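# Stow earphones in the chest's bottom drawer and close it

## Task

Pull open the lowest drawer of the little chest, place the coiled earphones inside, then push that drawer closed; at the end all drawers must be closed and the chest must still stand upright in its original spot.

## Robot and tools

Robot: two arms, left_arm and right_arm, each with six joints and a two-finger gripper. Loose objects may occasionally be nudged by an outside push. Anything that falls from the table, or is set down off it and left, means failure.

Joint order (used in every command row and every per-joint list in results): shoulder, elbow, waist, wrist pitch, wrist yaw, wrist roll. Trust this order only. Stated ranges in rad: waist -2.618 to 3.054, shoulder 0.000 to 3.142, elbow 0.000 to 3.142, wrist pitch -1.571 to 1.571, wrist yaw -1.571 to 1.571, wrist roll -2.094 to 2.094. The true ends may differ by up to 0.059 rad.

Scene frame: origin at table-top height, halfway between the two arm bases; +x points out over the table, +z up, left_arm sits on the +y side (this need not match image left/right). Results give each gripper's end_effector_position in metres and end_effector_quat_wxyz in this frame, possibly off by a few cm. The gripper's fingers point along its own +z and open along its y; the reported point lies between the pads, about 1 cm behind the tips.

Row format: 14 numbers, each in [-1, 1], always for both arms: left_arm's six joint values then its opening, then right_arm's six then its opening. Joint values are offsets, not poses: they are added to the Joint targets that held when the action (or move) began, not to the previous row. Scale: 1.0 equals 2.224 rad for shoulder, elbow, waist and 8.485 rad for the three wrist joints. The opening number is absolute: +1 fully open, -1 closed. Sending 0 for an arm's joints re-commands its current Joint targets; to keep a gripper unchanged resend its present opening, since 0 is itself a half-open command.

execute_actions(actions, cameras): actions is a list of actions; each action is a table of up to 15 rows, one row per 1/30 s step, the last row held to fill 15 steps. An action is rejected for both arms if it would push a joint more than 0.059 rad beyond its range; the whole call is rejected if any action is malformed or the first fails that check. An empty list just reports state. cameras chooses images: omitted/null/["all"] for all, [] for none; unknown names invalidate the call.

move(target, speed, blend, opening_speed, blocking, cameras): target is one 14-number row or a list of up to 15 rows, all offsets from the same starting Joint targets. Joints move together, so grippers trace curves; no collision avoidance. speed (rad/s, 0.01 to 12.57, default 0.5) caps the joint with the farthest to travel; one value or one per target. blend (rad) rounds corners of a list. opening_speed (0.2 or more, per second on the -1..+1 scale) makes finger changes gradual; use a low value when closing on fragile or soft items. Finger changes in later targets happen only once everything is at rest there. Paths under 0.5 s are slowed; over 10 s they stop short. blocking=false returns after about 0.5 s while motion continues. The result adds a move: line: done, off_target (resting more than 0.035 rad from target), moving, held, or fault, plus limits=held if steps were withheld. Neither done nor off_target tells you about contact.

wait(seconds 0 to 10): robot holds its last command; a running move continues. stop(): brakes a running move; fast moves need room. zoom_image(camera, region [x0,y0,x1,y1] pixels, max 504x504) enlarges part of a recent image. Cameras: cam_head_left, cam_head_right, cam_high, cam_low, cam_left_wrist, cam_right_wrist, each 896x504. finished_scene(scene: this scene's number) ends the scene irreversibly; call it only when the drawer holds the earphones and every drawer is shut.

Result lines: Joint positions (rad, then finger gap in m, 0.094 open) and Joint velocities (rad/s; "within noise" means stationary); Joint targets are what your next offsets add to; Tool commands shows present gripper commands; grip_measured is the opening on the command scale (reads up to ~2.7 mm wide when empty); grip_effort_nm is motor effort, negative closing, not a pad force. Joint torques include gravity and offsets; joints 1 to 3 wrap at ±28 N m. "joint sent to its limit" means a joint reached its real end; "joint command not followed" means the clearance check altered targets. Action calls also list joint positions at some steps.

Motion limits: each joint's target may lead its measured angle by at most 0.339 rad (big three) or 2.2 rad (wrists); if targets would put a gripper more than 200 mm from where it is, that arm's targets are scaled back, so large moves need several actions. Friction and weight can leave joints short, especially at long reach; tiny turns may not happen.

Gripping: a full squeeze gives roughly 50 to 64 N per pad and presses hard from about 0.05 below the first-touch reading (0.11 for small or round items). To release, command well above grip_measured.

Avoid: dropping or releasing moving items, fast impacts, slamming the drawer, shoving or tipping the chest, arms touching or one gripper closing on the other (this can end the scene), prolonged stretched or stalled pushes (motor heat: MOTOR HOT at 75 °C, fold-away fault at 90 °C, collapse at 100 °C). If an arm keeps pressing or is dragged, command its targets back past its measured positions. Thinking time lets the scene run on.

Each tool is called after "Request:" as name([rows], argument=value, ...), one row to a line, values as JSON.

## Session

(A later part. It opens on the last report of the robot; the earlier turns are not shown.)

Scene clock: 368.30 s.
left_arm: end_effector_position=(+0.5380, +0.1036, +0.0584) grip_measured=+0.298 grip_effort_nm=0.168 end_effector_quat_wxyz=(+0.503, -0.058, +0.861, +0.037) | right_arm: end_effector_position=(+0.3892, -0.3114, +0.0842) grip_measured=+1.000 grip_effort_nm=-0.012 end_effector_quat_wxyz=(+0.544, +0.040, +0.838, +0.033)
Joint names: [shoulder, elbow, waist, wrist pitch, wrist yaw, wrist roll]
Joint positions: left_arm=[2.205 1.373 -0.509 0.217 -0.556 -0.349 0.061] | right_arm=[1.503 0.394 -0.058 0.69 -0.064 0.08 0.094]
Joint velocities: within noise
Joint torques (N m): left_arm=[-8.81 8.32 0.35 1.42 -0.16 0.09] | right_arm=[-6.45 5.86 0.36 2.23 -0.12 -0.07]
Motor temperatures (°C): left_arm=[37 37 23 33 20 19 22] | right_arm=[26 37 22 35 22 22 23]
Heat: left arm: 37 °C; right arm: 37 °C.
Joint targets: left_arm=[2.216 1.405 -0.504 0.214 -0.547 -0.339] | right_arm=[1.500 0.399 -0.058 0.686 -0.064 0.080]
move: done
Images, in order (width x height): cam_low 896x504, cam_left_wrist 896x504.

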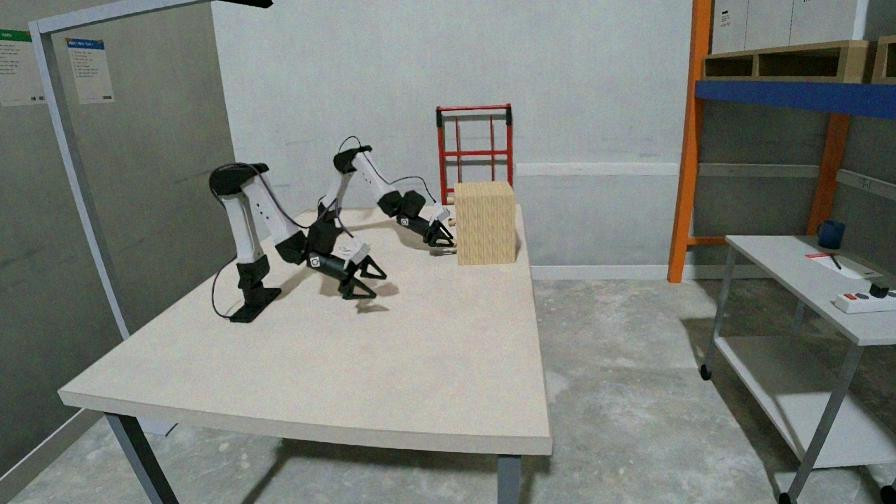

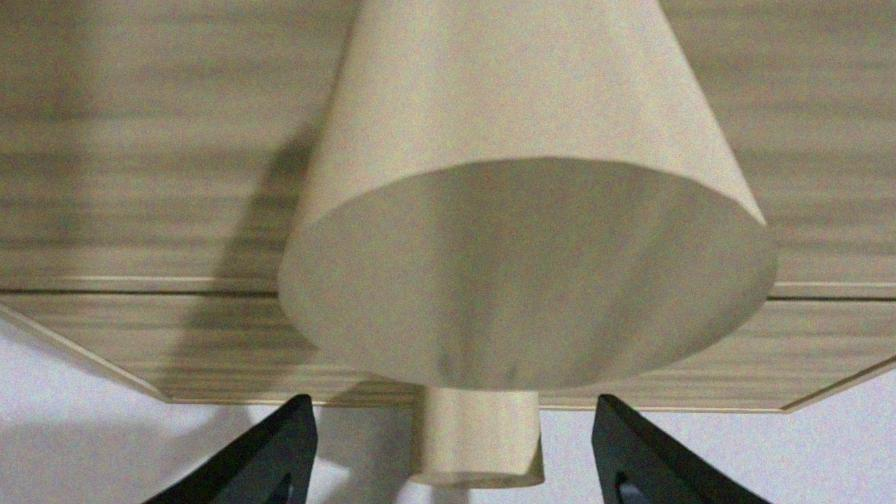

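Request:
move(target=[0.0098, 0.0075, -0.0063, 0.0013, 0, 0, 0.3, 0, 0, 0, 0, 0, 0, 1], speed=0.1, cameras=["cam_left_wrist", "cam_low"])

Request:
zoom_image(camera="cam_low", region=[425, 195, 475, 265])

Scene clock: 413.93 s.
left_arm: end_effector_position=(+0.5403, +0.1021, +0.0520) grip_measured=+0.298 grip_effort_nm=0.164 end_effector_quat_wxyz=(+0.500, -0.056, +0.863, +0.039) | right_arm: end_effector_position=(+0.3892, -0.3114, +0.0842) grip_measured=+1.000 grip_effort_nm=-0.017 end_effector_quat_wxyz=(+0.544, +0.040, +0.838, +0.033)
Joint names: [shoulder, elbow, waist, wrist pitch, wrist yaw, wrist roll]
Joint positions: left_arm=[2.227 1.389 -0.509 0.215 -0.555 -0.348 0.061] | right_arm=[1.503 0.394 -0.058 0.69 -0.064 0.08 0.094]
Joint velocities: within noise
Joint torques (N m): left_arm=[-8.96 8.39 -0.83 1.5 -0.18 0.09] | right_arm=[-6.52 6.05 0.27 2.28 -0.11 -0.09]
Motor temperatures (°C): left_arm=[42 37 23 34 20 19 22] | right_arm=[26 38 22 36 22 22 23]
Heat: left arm: 42 °C; right arm: 38 °C.
Joint targets: left_arm=[2.238 1.422 -0.518 0.225 -0.547 -0.339] | right_arm=[1.500 0.399 -0.058 0.686 -0.064 0.080]
move: done
Images, in order (width x height): cam_low 896x504, cam_left_wrist 896x504.

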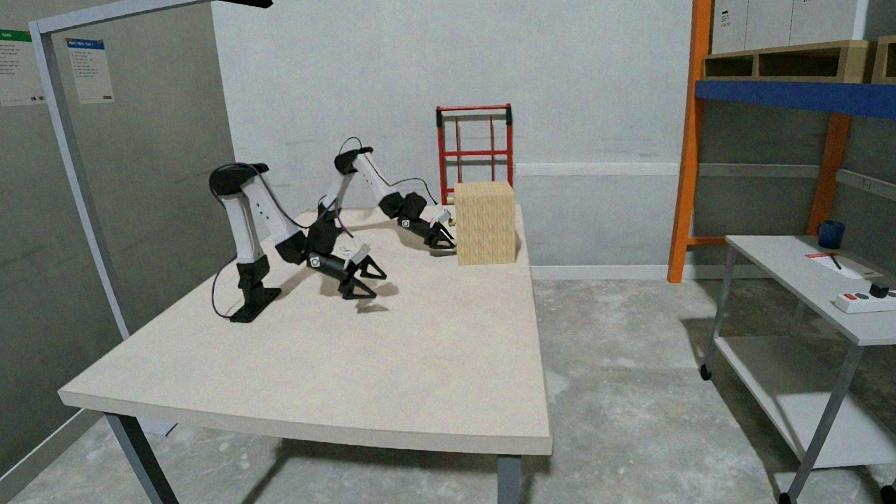

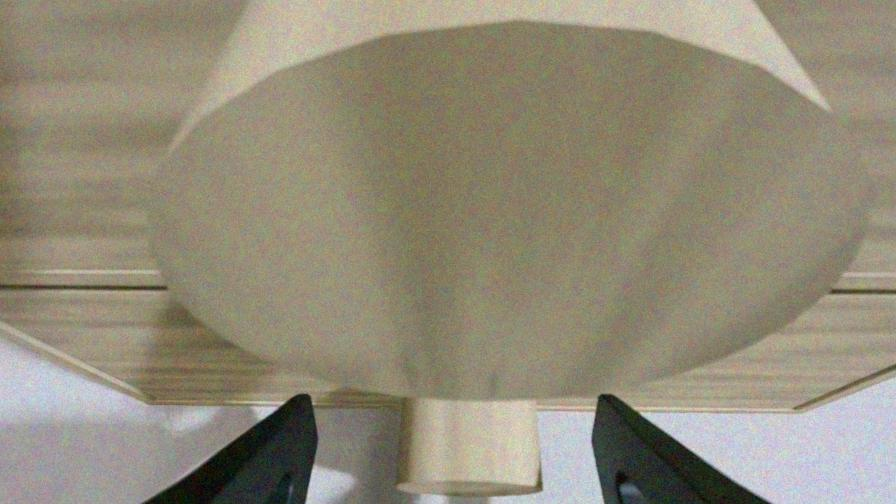

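Scaled by 7.200 from the camera's 896x504 image, which has a finer 1280x720 frame.

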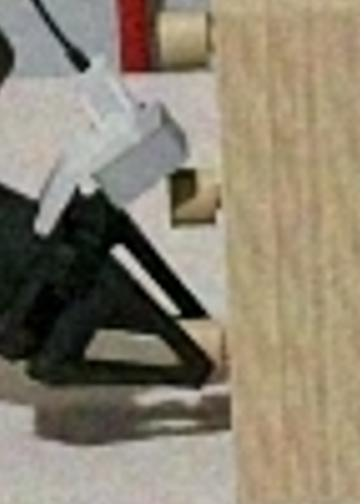

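Request:
move(target=[0, 0, -0.003, 0, 0, 0, -0.6, 0, 0, 0, 0, 0, 0, 1], speed=0.1, opening_speed=0.5, cameras=["cam_left_wrist", "cam_low"])

Scene clock: 425.67 s.
left_arm: end_effector_position=(+0.5388, +0.0980, +0.0520) grip_measured=-0.438 grip_effort_nm=-0.979 end_effector_quat_wxyz=(+0.500, -0.052, +0.863, +0.037) | right_arm: end_effector_position=(+0.3892, -0.3114, +0.0842) grip_measured=+1.000 grip_effort_nm=-0.017 end_effector_quat_wxyz=(+0.544, +0.040, +0.838, +0.033)
Joint names: [shoulder, elbow, waist, wrist pitch, wrist yaw, wrist roll]
Joint positions: left_arm=[2.227 1.389 -0.517 0.215 -0.554 -0.348 0.026] | right_arm=[1.503 0.394 -0.058 0.69 -0.064 0.08 0.094]
Joint velocities: within noise
Joint torques (N m): left_arm=[-8.98 8.4 -0.76 1.5 -0.17 0.08] | right_arm=[-6.57 5.94 0.32 2.23 -0.13 -0.07]
Motor temperatures (°C): left_arm=[42 39 23 34 20 19 22] | right_arm=[26 38 22 36 22 22 23]
Heat: left arm: 42 °C; right arm: 38 °C.
Joint targets: left_arm=[2.238 1.422 -0.525 0.225 -0.547 -0.339] | right_arm=[1.500 0.399 -0.058 0.686 -0.064 0.080]
move: done
Images, in order (width x height): cam_low 896x504, cam_left_wrist 896x504.

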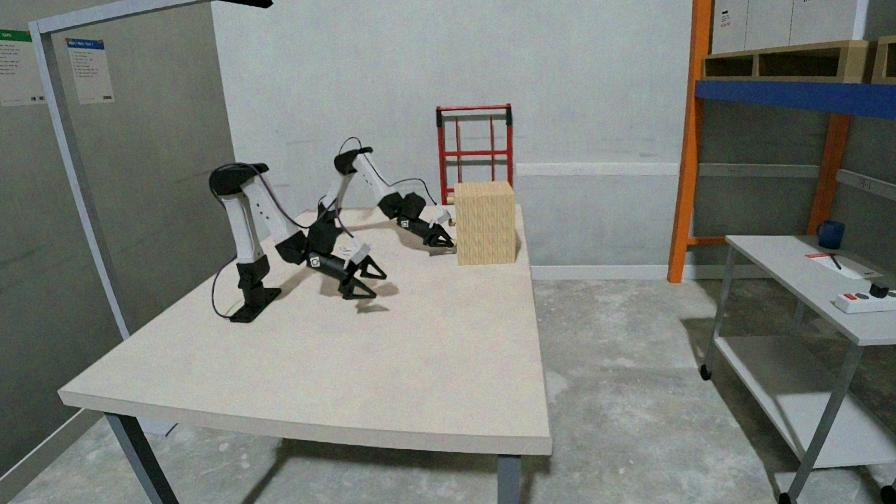

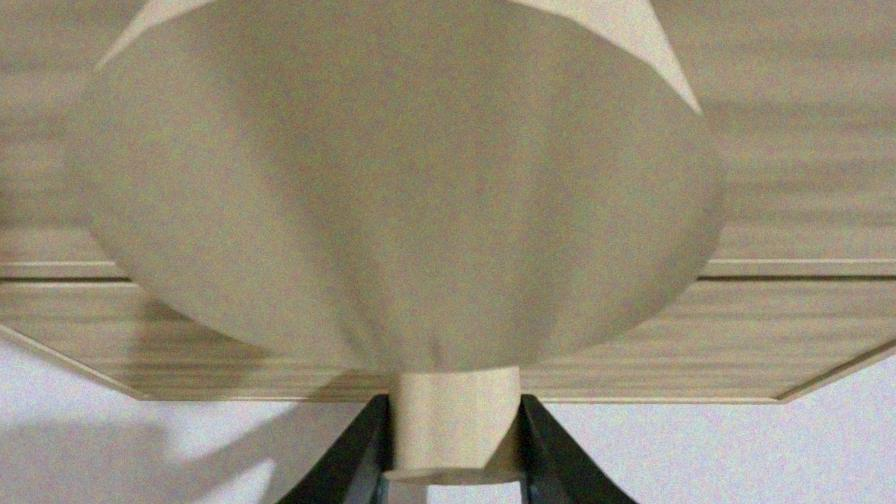

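Request:
move([
  [-0.0126, -0.0207, 0, 0, -0.0019, -0.0021, -0.6, 0, 0, 0, 0, 0, 0, 1],
  [-0.0665, -0.1102, -0.0297, 0.0065, -0.0084, -0.0077, -0.6, 0, 0, 0, 0, 0, 0, 1],
], speed=0.15, cameras=["cam_left_wrist", "cam_low", "cam_high"])

Scene clock: 494.47 s.
left_arm: end_effector_position=(+0.4930, +0.0940, +0.0508) grip_measured=-0.438 grip_effort_nm=-0.994 end_effector_quat_wxyz=(+0.503, -0.053, +0.862, +0.038) | right_arm: end_effector_position=(+0.3892, -0.3114, +0.0842) grip_measured=+1.000 grip_effort_nm=-0.017 end_effector_quat_wxyz=(+0.544, +0.040, +0.838, +0.033)
Joint names: [shoulder, elbow, waist, wrist pitch, wrist yaw, wrist roll]
Joint positions: left_arm=[2.119 1.195 -0.581 0.281 -0.61 -0.391 0.026] | right_arm=[1.503 0.394 -0.058 0.69 -0.064 0.08 0.094]
Joint velocities: within noise
Joint torques (N m): left_arm=[-11.07 4 -0.92 1.37 -0.35 -0.17] | right_arm=[-6.54 5.81 0.24 2.24 -0.1 -0.04]
Motor temperatures (°C): left_arm=[45 42 23 36 20 19 24] | right_arm=[26 38 22 36 22 22 23]
Heat: left arm: 45 °C; right arm: 38 °C.
Joint targets: left_arm=[2.090 1.177 -0.591 0.281 -0.618 -0.405] | right_arm=[1.500 0.399 -0.058 0.686 -0.064 0.080]
move: done
Images, in order (width x height): cam_high 896x504, cam_low 896x504, cam_left_wrist 896x504.

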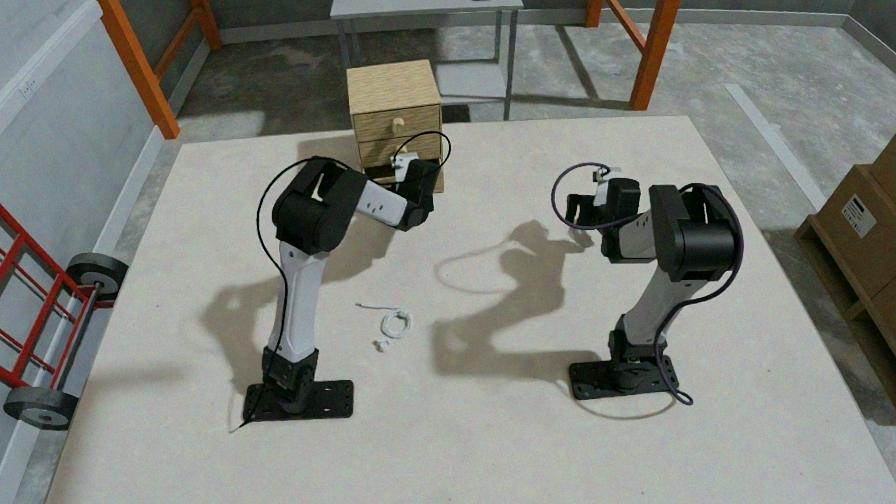

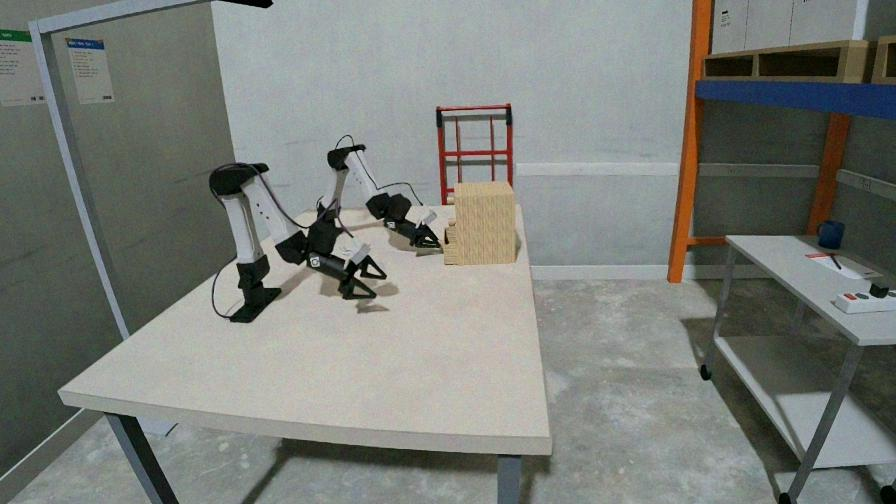

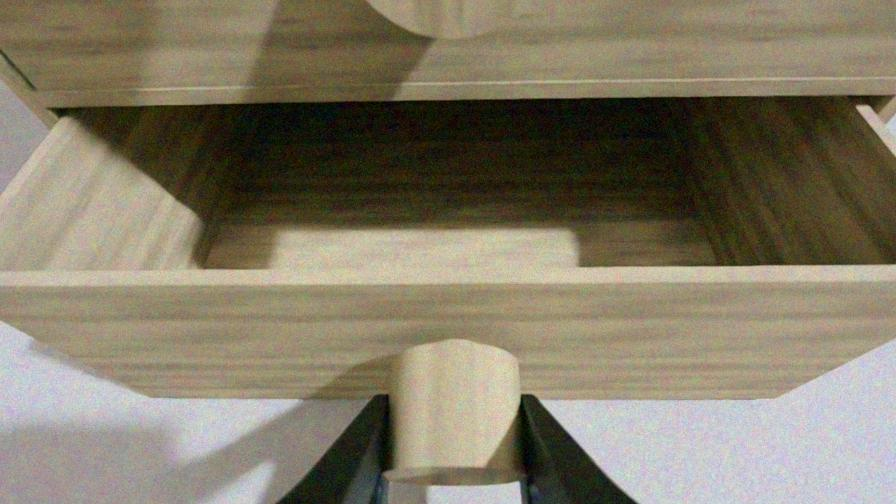

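Request:
move(target=[-0.0578, -0.0891, -0.0433, 0.0028, -0.0087, -0.0088, -0.6, 0, 0, 0, 0, 0, 0, 1], speed=0.15, cameras=["cam_left_wrist", "cam_low", "cam_high"])

Scene clock: 515.60 s.
left_arm: end_effector_position=(+0.4338, +0.0884, +0.0479) grip_measured=-0.438 grip_effort_nm=-0.994 end_effector_quat_wxyz=(+0.499, -0.050, +0.865, +0.037) | right_arm: end_effector_position=(+0.3892, -0.3114, +0.0842) grip_measured=+1.000 grip_effort_nm=-0.017 end_effector_quat_wxyz=(+0.544, +0.040, +0.838, +0.033)
Joint names: [shoulder, elbow, waist, wrist pitch, wrist yaw, wrist roll]
Joint positions: left_arm=[1.991 0.994 -0.679 0.3 -0.678 -0.468 0.026] | right_arm=[1.503 0.394 -0.058 0.69 -0.064 0.08 0.094]
Joint velocities: within noise
Joint torques (N m): left_arm=[-9.99 3.93 -0.76 1.36 -0.44 -0.13] | right_arm=[-6.49 5.87 0.32 2.29 -0.12 -0.05]
Motor temperatures (°C): left_arm=[44 39 23 35 20 19 24] | right_arm=[26 39 22 36 22 22 23]
Heat: left arm: 44 °C; right arm: 39 °C.
Joint targets: left_arm=[1.961 0.978 -0.687 0.304 -0.692 -0.480] | right_arm=[1.500 0.399 -0.058 0.686 -0.064 0.080]
move: done
Images, in order (width x height): cam_high 896x504, cam_low 896x504, cam_left_wrist 896x504.

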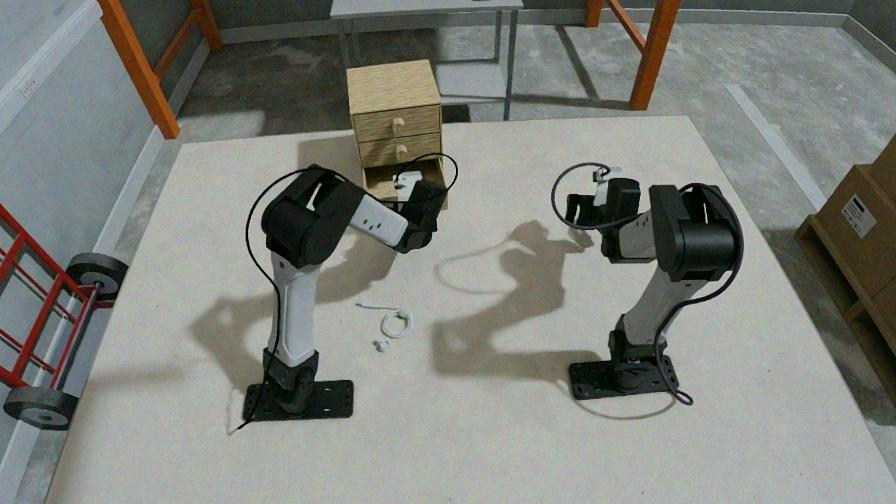

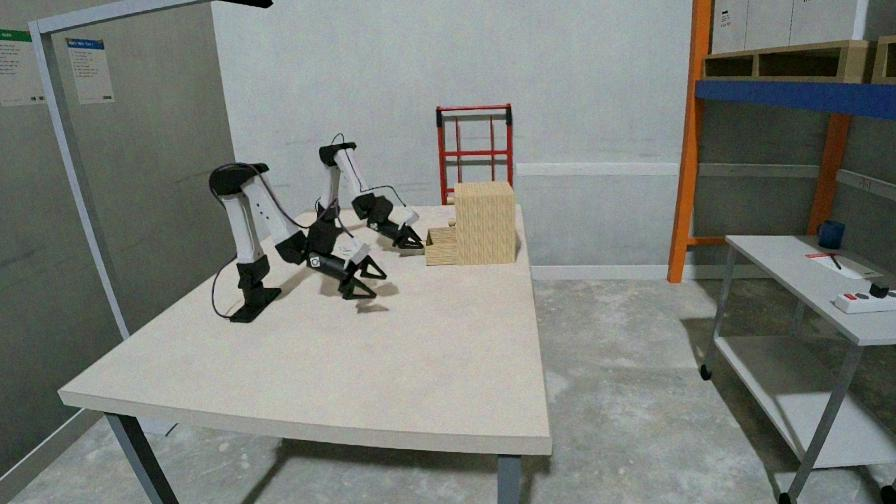

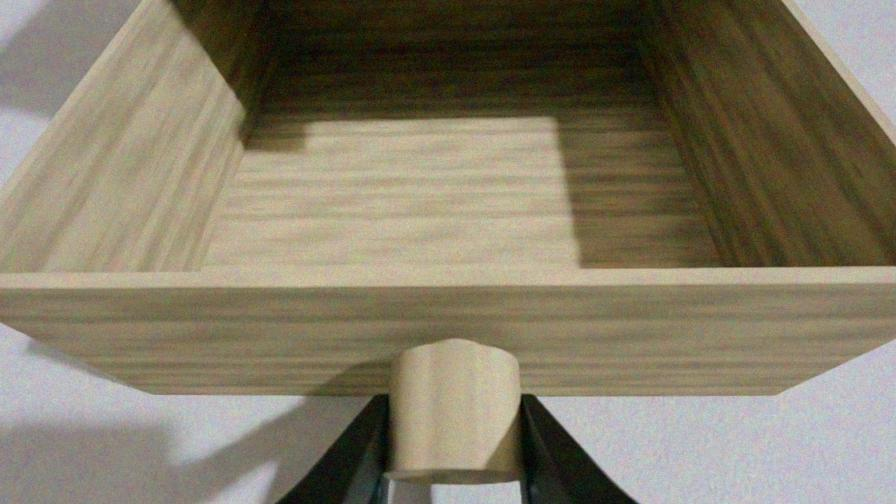

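Request:
execute_actions(actions=[], cameras=["cam_high", "cam_low", "cam_left_wrist"])

Scene clock: 568.27 s.
left_arm: end_effector_position=(+0.4338, +0.0884, +0.0479) grip_measured=-0.438 grip_effort_nm=-0.994 end_effector_quat_wxyz=(+0.499, -0.050, +0.865, +0.037) | right_arm: end_effector_position=(+0.3892, -0.3114, +0.0842) grip_measured=+1.000 grip_effort_nm=-0.007 end_effector_quat_wxyz=(+0.544, +0.040, +0.838, +0.033)
Joint names: [shoulder, elbow, waist, wrist pitch, wrist yaw, wrist roll]
Joint positions: left_arm=[1.991 0.994 -0.679 0.3 -0.678 -0.468 0.026] | right_arm=[1.503 0.394 -0.058 0.69 -0.064 0.08 0.094]
Joint velocities: within noise
Joint torques (N m): left_arm=[-10.02 3.92 -0.76 1.35 -0.44 -0.15] | right_arm=[-6.61 5.89 0.32 2.26 -0.07 -0.08]
Motor temperatures (°C): left_arm=[46 35 23 35 20 19 25] | right_arm=[26 39 22 36 22 22 23]
Heat: left arm: 46 °C; right arm: 39 °C.
Joint targets: left_arm=[1.961 0.978 -0.687 0.304 -0.692 -0.480] | right_arm=[1.500 0.399 -0.058 0.686 -0.064 0.080]
Tool commands: left_gripper/opening=-0.6 right_gripper/opening=+1.0
Images, in order (width x height): cam_high 896x504, cam_low 896x504, cam_left_wrist 896x504.

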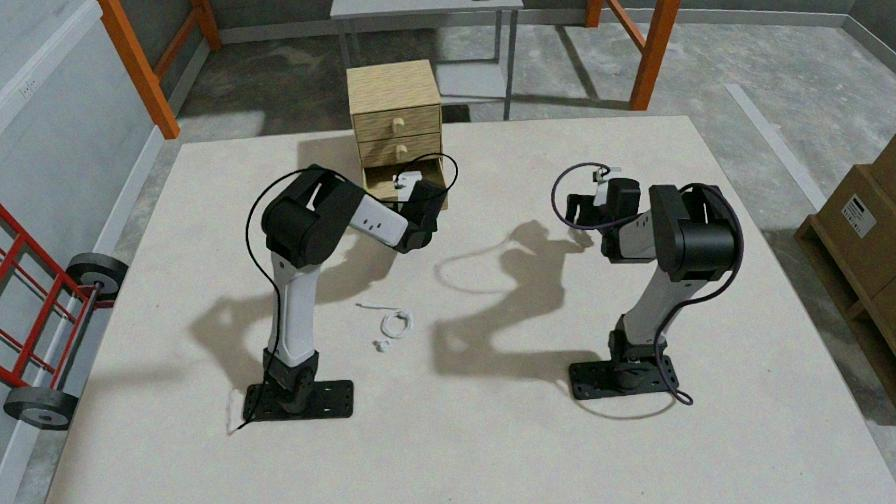

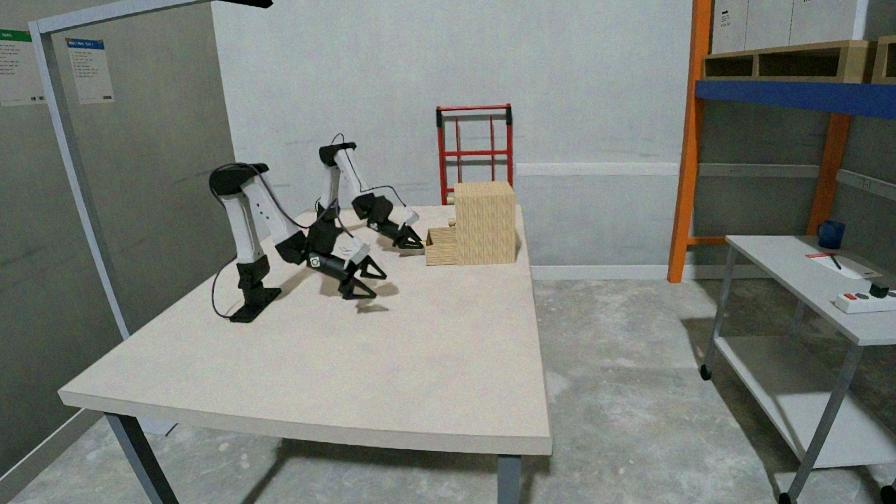

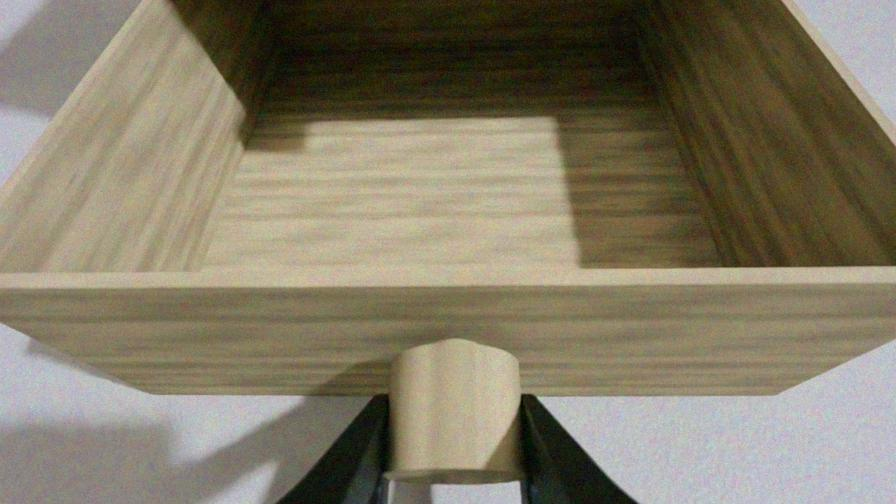

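Request:
move(target=[-0.01884, -0.02657, -0.01749, -0.00046, -0.00348, -0.00384, -0.6, 0, 0, 0, 0, 0, 0, 1], speed=0.09, cameras=["cam_high", "cam_low", "cam_left_wrist"])

Scene clock: 667.60 s.
left_arm: end_effector_position=(+0.4140, +0.0861, +0.0476) grip_measured=-0.438 grip_effort_nm=-0.994 end_effector_quat_wxyz=(+0.499, -0.049, +0.865, +0.035) | right_arm: end_effector_position=(+0.3892, -0.3114, +0.0842) grip_measured=+1.000 grip_effort_nm=-0.017 end_effector_quat_wxyz=(+0.544, +0.040, +0.838, +0.033)
Joint names: [shoulder, elbow, waist, wrist pitch, wrist yaw, wrist roll]
Joint positions: left_arm=[1.95 0.934 -0.718 0.302 -0.704 -0.499 0.026] | right_arm=[1.503 0.394 -0.058 0.69 -0.064 0.08 0.094]
Joint velocities: within noise
Joint torques (N m): left_arm=[-9.73 3.97 -0.72 1.29 -0.48 -0.16] | right_arm=[-6.67 5.9 0.24 2.23 -0.12 -0.05]
Motor temperatures (°C): left_arm=[48 33 23 35 20 19 25] | right_arm=[27 40 22 36 22 22 23]
Heat: left arm: 48 °C; right arm: 40 °C.
Joint targets: left_arm=[1.919 0.920 -0.726 0.300 -0.722 -0.512] | right_arm=[1.500 0.399 -0.058 0.686 -0.064 0.080]
move: done
Images, in order (width x height): cam_high 896x504, cam_low 896x504, cam_left_wrist 896x504.

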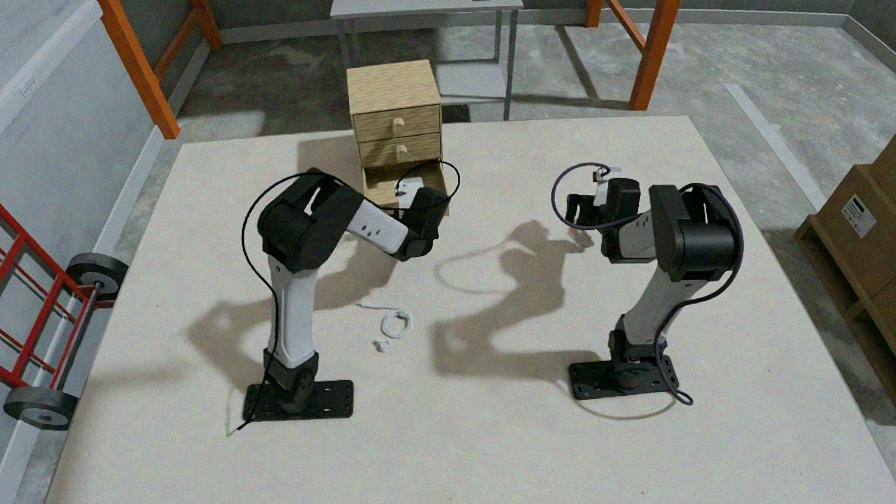

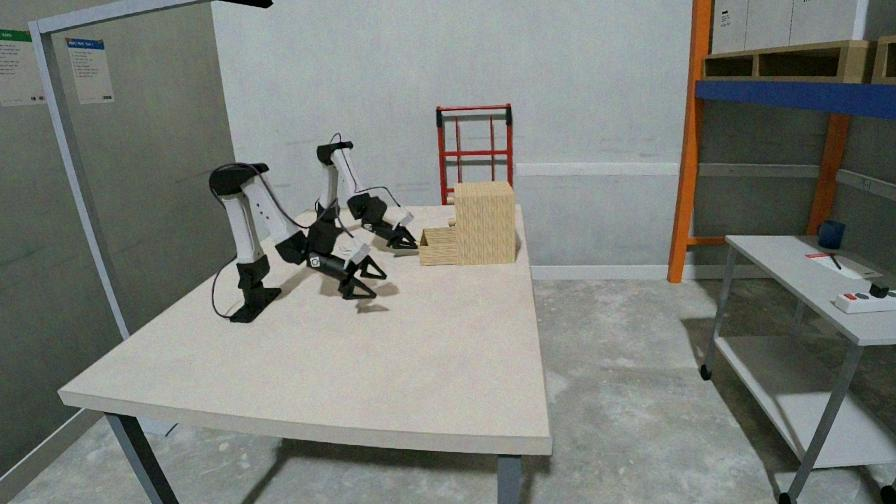

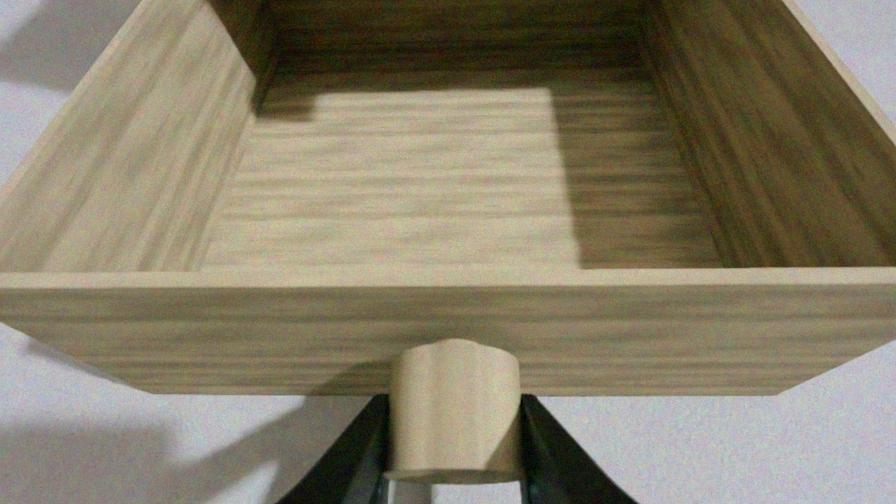

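Request:
move([
  [0, 0, 0, 0, 0, 0, 0.15, 0, 0, 0, 0, 0, 0, 1],
  [-0.08035, -0.03228, -0.05504, -0.02196, -0.01052, -0.01359, 0.15, 0, 0, 0, 0, 0, 0, 1],
  [-0.39658, -0.09622, -0.125, -0.14036, 0.08639, 0.06152, -0.36, 0, 0, 0, 0, 0, 0, 1],
], speed=[0.5, 0.25, 0.9], blend=[0, 0.05, 0], opening_speed=0.9, cameras=["cam_high", "cam_left_wrist"])

Scene clock: 718.50 s.
left_arm: end_effector_position=(+0.1223, +0.1103, +0.0909) grip_measured=-0.358 grip_effort_nm=-0.090 end_effector_quat_wxyz=(+0.158, +0.470, +0.864, -0.087) | right_arm: end_effector_position=(+0.3892, -0.3114, +0.0842) grip_measured=+1.000 grip_effort_nm=-0.012 end_effector_quat_wxyz=(+0.544, +0.040, +0.838, +0.033)
Joint names: [shoulder, elbow, waist, wrist pitch, wrist yaw, wrist roll]
Joint positions: left_arm=[1.043 0.72 -0.996 -0.885 0.003 -0.001 0.03] | right_arm=[1.503 0.394 -0.058 0.69 -0.064 0.08 0.094]
Joint velocities: within noise
Joint torques (N m): left_arm=[-2.02 4.83 -0.72 0.74 0.02 0.11] | right_arm=[-6.56 5.9 0.29 2.24 -0.09 -0.09]
Motor temperatures (°C): left_arm=[46 33 23 34 20 19 25] | right_arm=[27 40 22 37 22 22 23]
Heat: left arm: 46 °C; right arm: 40 °C.
Joint targets: left_arm=[1.037 0.705 -1.004 -0.890 0.011 0.010] | right_arm=[1.500 0.399 -0.058 0.686 -0.064 0.080]
move: done
Images, in order (width x height): cam_high 896x504, cam_left_wrist 896x504.

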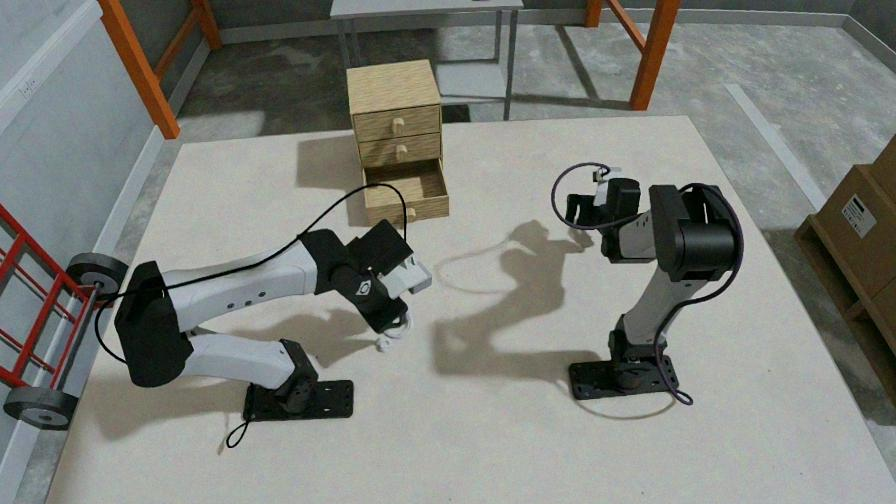

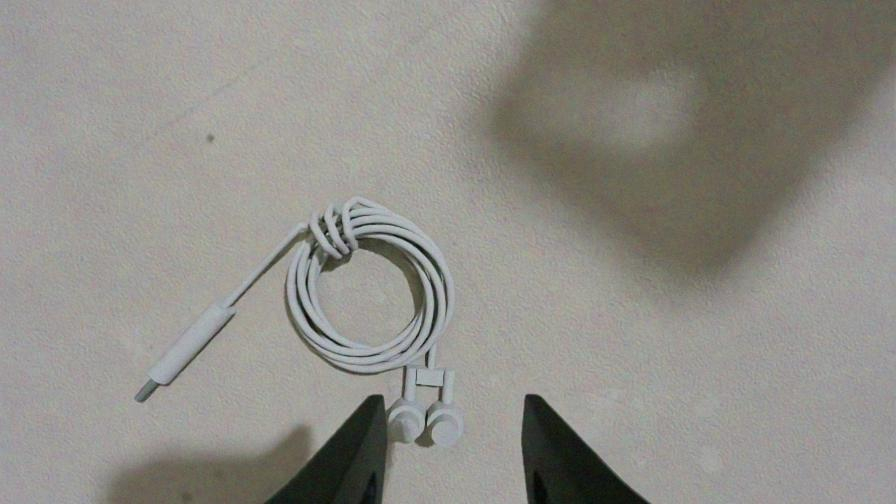

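Request:
zoom_image(camera="cam_left_wrist", region=[100, 170, 604, 504])

Scaled by 1.000.

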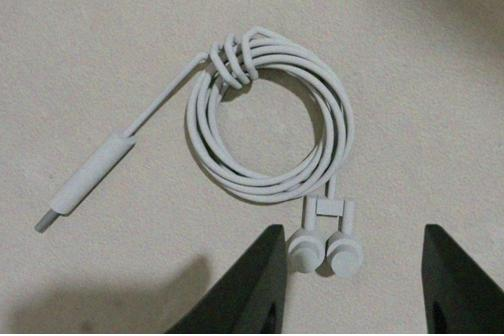

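Request:
move(target=[0.04406, -0.0607, 0.02203, 0.02569, 0.00118, 0.00436, -0.36, 0, 0, 0, 0, 0, 0, 1], speed=0.3, cameras=["cam_left_wrist"])

Scene clock: 763.83 s.
left_arm: end_effector_position=(+0.1293, +0.1103, +0.0440) grip_measured=-0.358 grip_effort_nm=-0.090 end_effector_quat_wxyz=(+0.147, +0.473, +0.865, -0.081) | right_arm: end_effector_position=(+0.3892, -0.3114, +0.0842) grip_measured=+1.000 grip_effort_nm=-0.017 end_effector_quat_wxyz=(+0.544, +0.040, +0.838, +0.033)
Joint names: [shoulder, elbow, waist, wrist pitch, wrist yaw, wrist roll]
Joint positions: left_arm=[1.132 0.584 -0.963 -0.685 0.012 0.036 0.03] | right_arm=[1.503 0.394 -0.058 0.69 -0.064 0.08 0.094]
Joint velocities: within noise
Joint torques (N m): left_arm=[-1.63 4.75 0.64 0.87 0.04 0.11] | right_arm=[-6.52 6.05 0.27 2.27 -0.12 -0.07]
Motor temperatures (°C): left_arm=[37 33 23 31 20 19 24] | right_arm=[27 41 22 37 22 22 23]
Heat: left arm: 37 °C; right arm: 41 °C.
Joint targets: left_arm=[1.135 0.570 -0.955 -0.673 0.021 0.047] | right_arm=[1.500 0.399 -0.058 0.686 -0.064 0.080]
move: done
Images, in order (width x height): cam_left_wrist 896x504.

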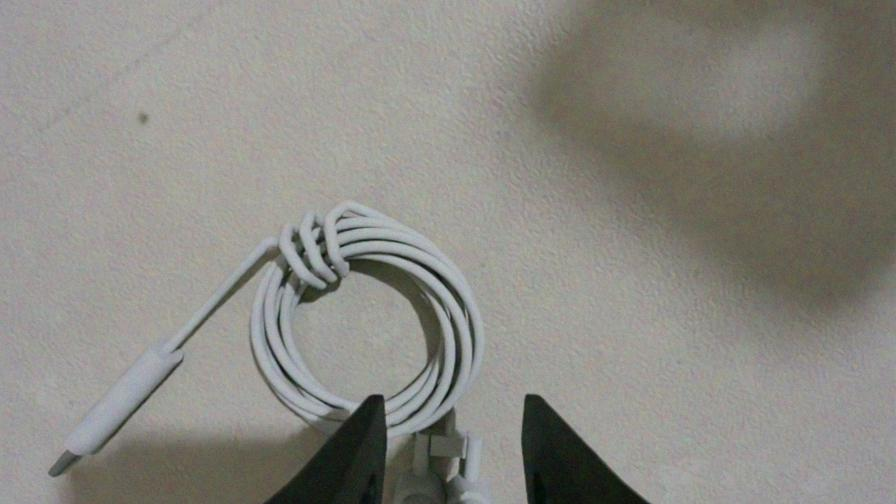

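Request:
move(target=[0.02293, -0.00809, -0.01259, 0.00931, -0.0013, -0.00396, -0.36, 0, 0, 0, 0, 0, 0, 1], speed=0.15, cameras=["cam_left_wrist", "cam_low"])

Scene clock: 786.77 s.
left_arm: end_effector_position=(+0.1322, +0.1012, +0.0345) grip_measured=-0.358 grip_effort_nm=-0.090 end_effector_quat_wxyz=(+0.152, +0.472, +0.864, -0.085) | right_arm: end_effector_position=(+0.3892, -0.3114, +0.0842) grip_measured=+1.000 grip_effort_nm=-0.017 end_effector_quat_wxyz=(+0.544, +0.040, +0.838, +0.033)
Joint names: [shoulder, elbow, waist, wrist pitch, wrist yaw, wrist roll]
Joint positions: left_arm=[1.182 0.567 -0.974 -0.607 0.013 0.024 0.03] | right_arm=[1.503 0.394 -0.058 0.69 -0.064 0.08 0.094]
Joint velocities: within noise
Joint torques (N m): left_arm=[-1.78 4.53 -0.84 0.87 -0.08 -0.13] | right_arm=[-6.61 5.85 0.34 2.25 -0.12 -0.09]
Motor temperatures (°C): left_arm=[35 33 23 31 20 19 24] | right_arm=[27 41 22 37 22 22 23]
Heat: left arm: 35 °C; right arm: 41 °C.
Joint targets: left_arm=[1.186 0.552 -0.983 -0.594 0.010 0.013] | right_arm=[1.500 0.399 -0.058 0.686 -0.064 0.080]
move: done
Images, in order (width x height): cam_low 896x504, cam_left_wrist 896x504.

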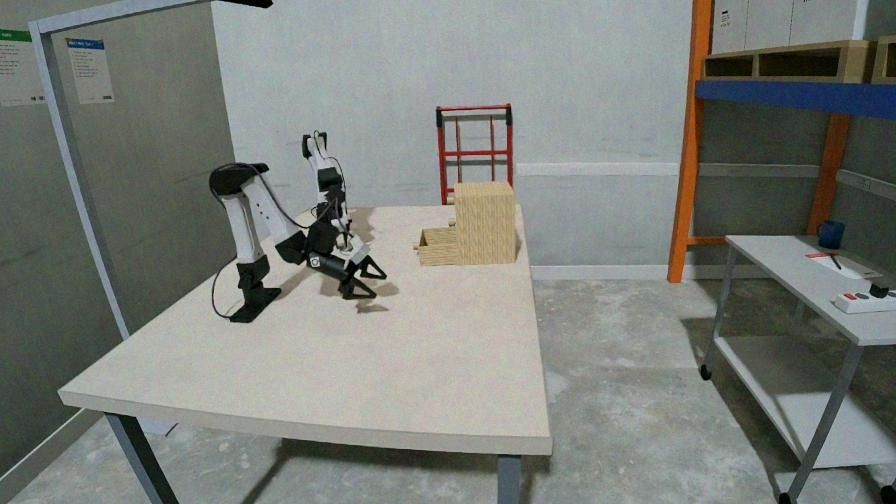

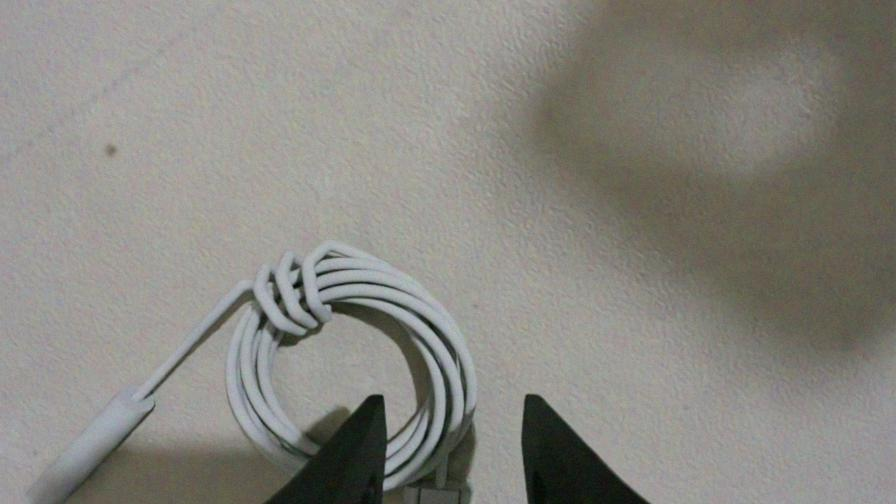

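Request:
execute_actions(actions=[], cameras=["cam_head_left", "cam_head_right", "cam_left_wrist"])

Request:
zoom_image(camera="cam_left_wrist", region=[200, 220, 560, 504])

Scene clock: 798.20 s.
left_arm: end_effector_position=(+0.1324, +0.1010, +0.0346) grip_measured=-0.358 grip_effort_nm=-0.085 end_effector_quat_wxyz=(+0.152, +0.472, +0.864, -0.086) | right_arm: end_effector_position=(+0.3892, -0.3114, +0.0842) grip_measured=+1.000 grip_effort_nm=-0.017 end_effector_quat_wxyz=(+0.544, +0.040, +0.838, +0.033)
Joint names: [shoulder, elbow, waist, wrist pitch, wrist yaw, wrist roll]
Joint positions: left_arm=[1.182 0.567 -0.974 -0.606 0.013 0.023 0.03] | right_arm=[1.503 0.394 -0.058 0.69 -0.064 0.08 0.094]
Joint velocities: within noise
Joint torques (N m): left_arm=[-1.8 4.52 -0.79 0.88 -0.08 -0.11] | right_arm=[-6.39 6.01 0.24 2.26 -0.1 -0.01]
Motor temperatures (°C): left_arm=[34 33 23 30 20 19 24] | right_arm=[27 41 22 37 22 22 23]
Heat: left arm: 34 °C; right arm: 41 °C.
Joint targets: left_arm=[1.186 0.552 -0.983 -0.594 0.010 0.013] | right_arm=[1.500 0.399 -0.058 0.686 -0.064 0.080]
Tool commands: left_gripper/opening=-0.36 right_gripper/opening=+1.0
Images, in order (width x height): cam_head_left 896x504, cam_head_right 896x504, cam_left_wrist 896x504.

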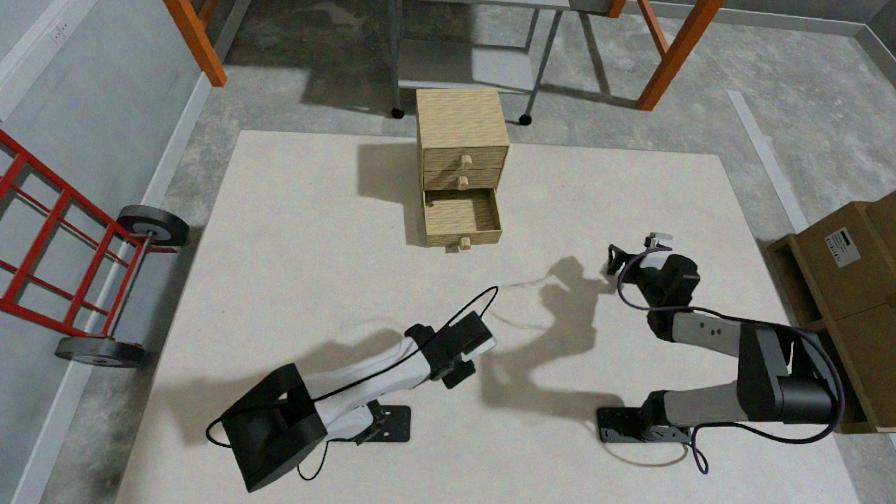

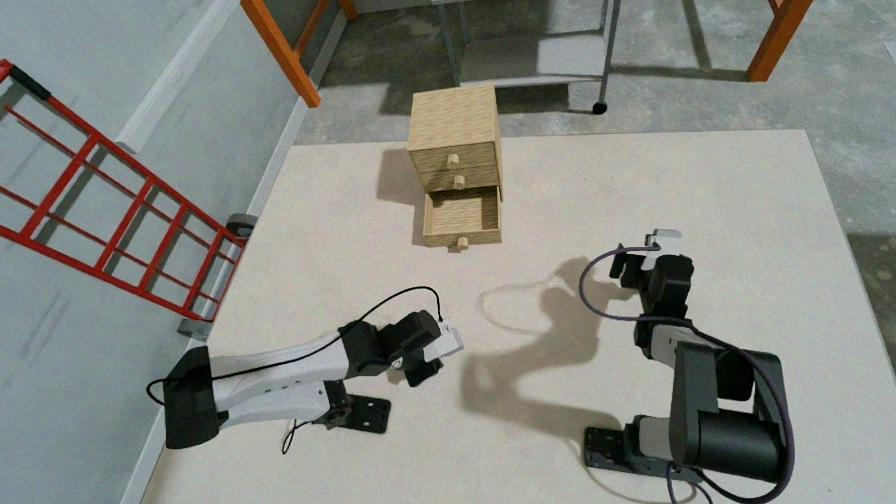

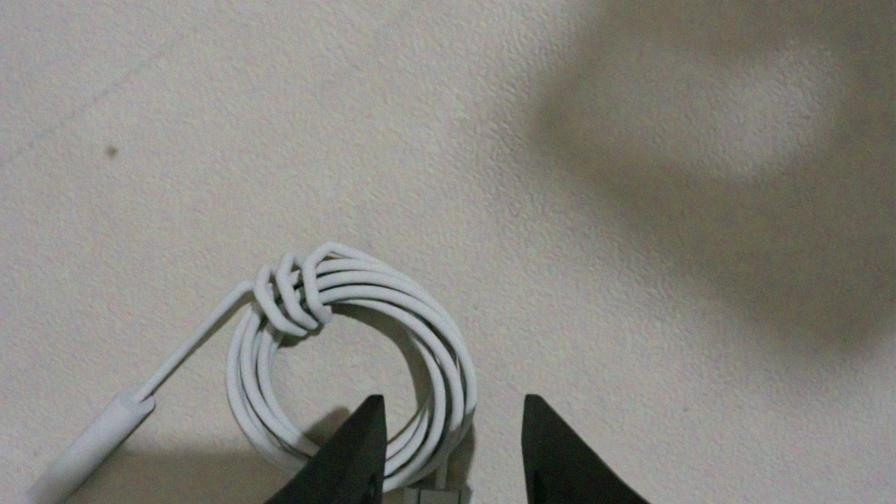

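Scaled by 1.400 from the camera's 896x504 image, which has a finer 1280x720 frame.

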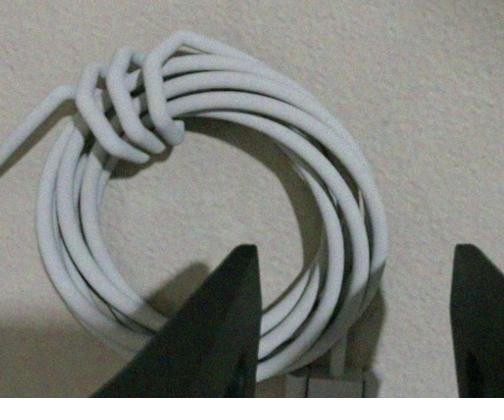

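Request:
move(target=[0.01484, -0.00585, 0.00809, 0.00542, 0, 0, -0.36, 0, 0, 0, 0, 0, 0, 1], speed=0.08, cameras=["cam_left_wrist"])

Request:
zoom_image(camera="cam_left_wrist", region=[200, 220, 560, 504])

Scene clock: 830.00 s.
left_arm: end_effector_position=(+0.1342, +0.0982, +0.0271) grip_measured=-0.358 grip_effort_nm=-0.085 end_effector_quat_wxyz=(+0.152, +0.472, +0.864, -0.085) | right_arm: end_effector_position=(+0.3892, -0.3114, +0.0842) grip_measured=+1.000 grip_effort_nm=-0.022 end_effector_quat_wxyz=(+0.544, +0.040, +0.838, +0.033)
Joint names: [shoulder, elbow, waist, wrist pitch, wrist yaw, wrist roll]
Joint positions: left_arm=[1.214 0.554 -0.974 -0.561 0.013 0.023 0.03] | right_arm=[1.503 0.394 -0.058 0.69 -0.064 0.08 0.094]
Joint velocities: within noise
Joint torques (N m): left_arm=[-1.91 4.42 0.72 0.89 -0.09 -0.11] | right_arm=[-6.57 5.93 0.2 2.25 -0.1 -0.08]
Motor temperatures (°C): left_arm=[33 33 23 30 20 19 24] | right_arm=[27 41 22 37 22 22 23]
Heat: left arm: 33 °C; right arm: 41 °C.
Joint targets: left_arm=[1.219 0.539 -0.965 -0.548 0.010 0.013] | right_arm=[1.500 0.399 -0.058 0.686 -0.064 0.080]
move: done
Images, in order (width x height): cam_left_wrist 896x504.

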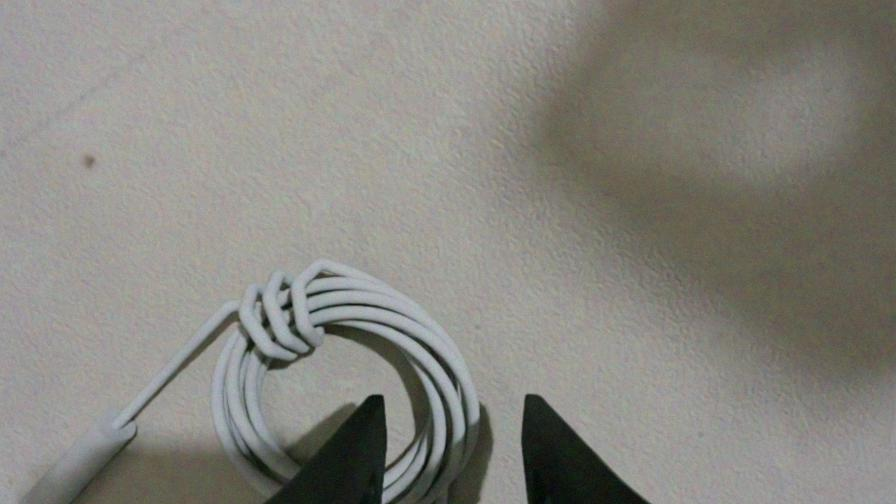

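Scaled by 1.400 from the camera's 896x504 image, which has a finer 1280x720 frame.

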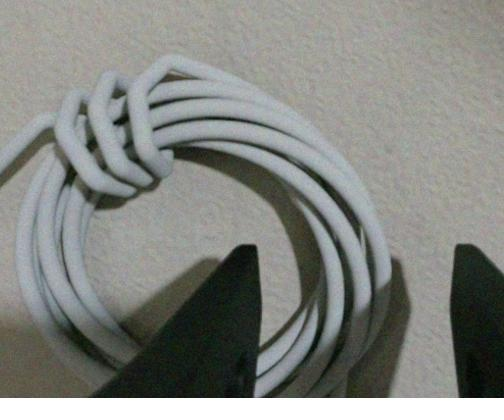

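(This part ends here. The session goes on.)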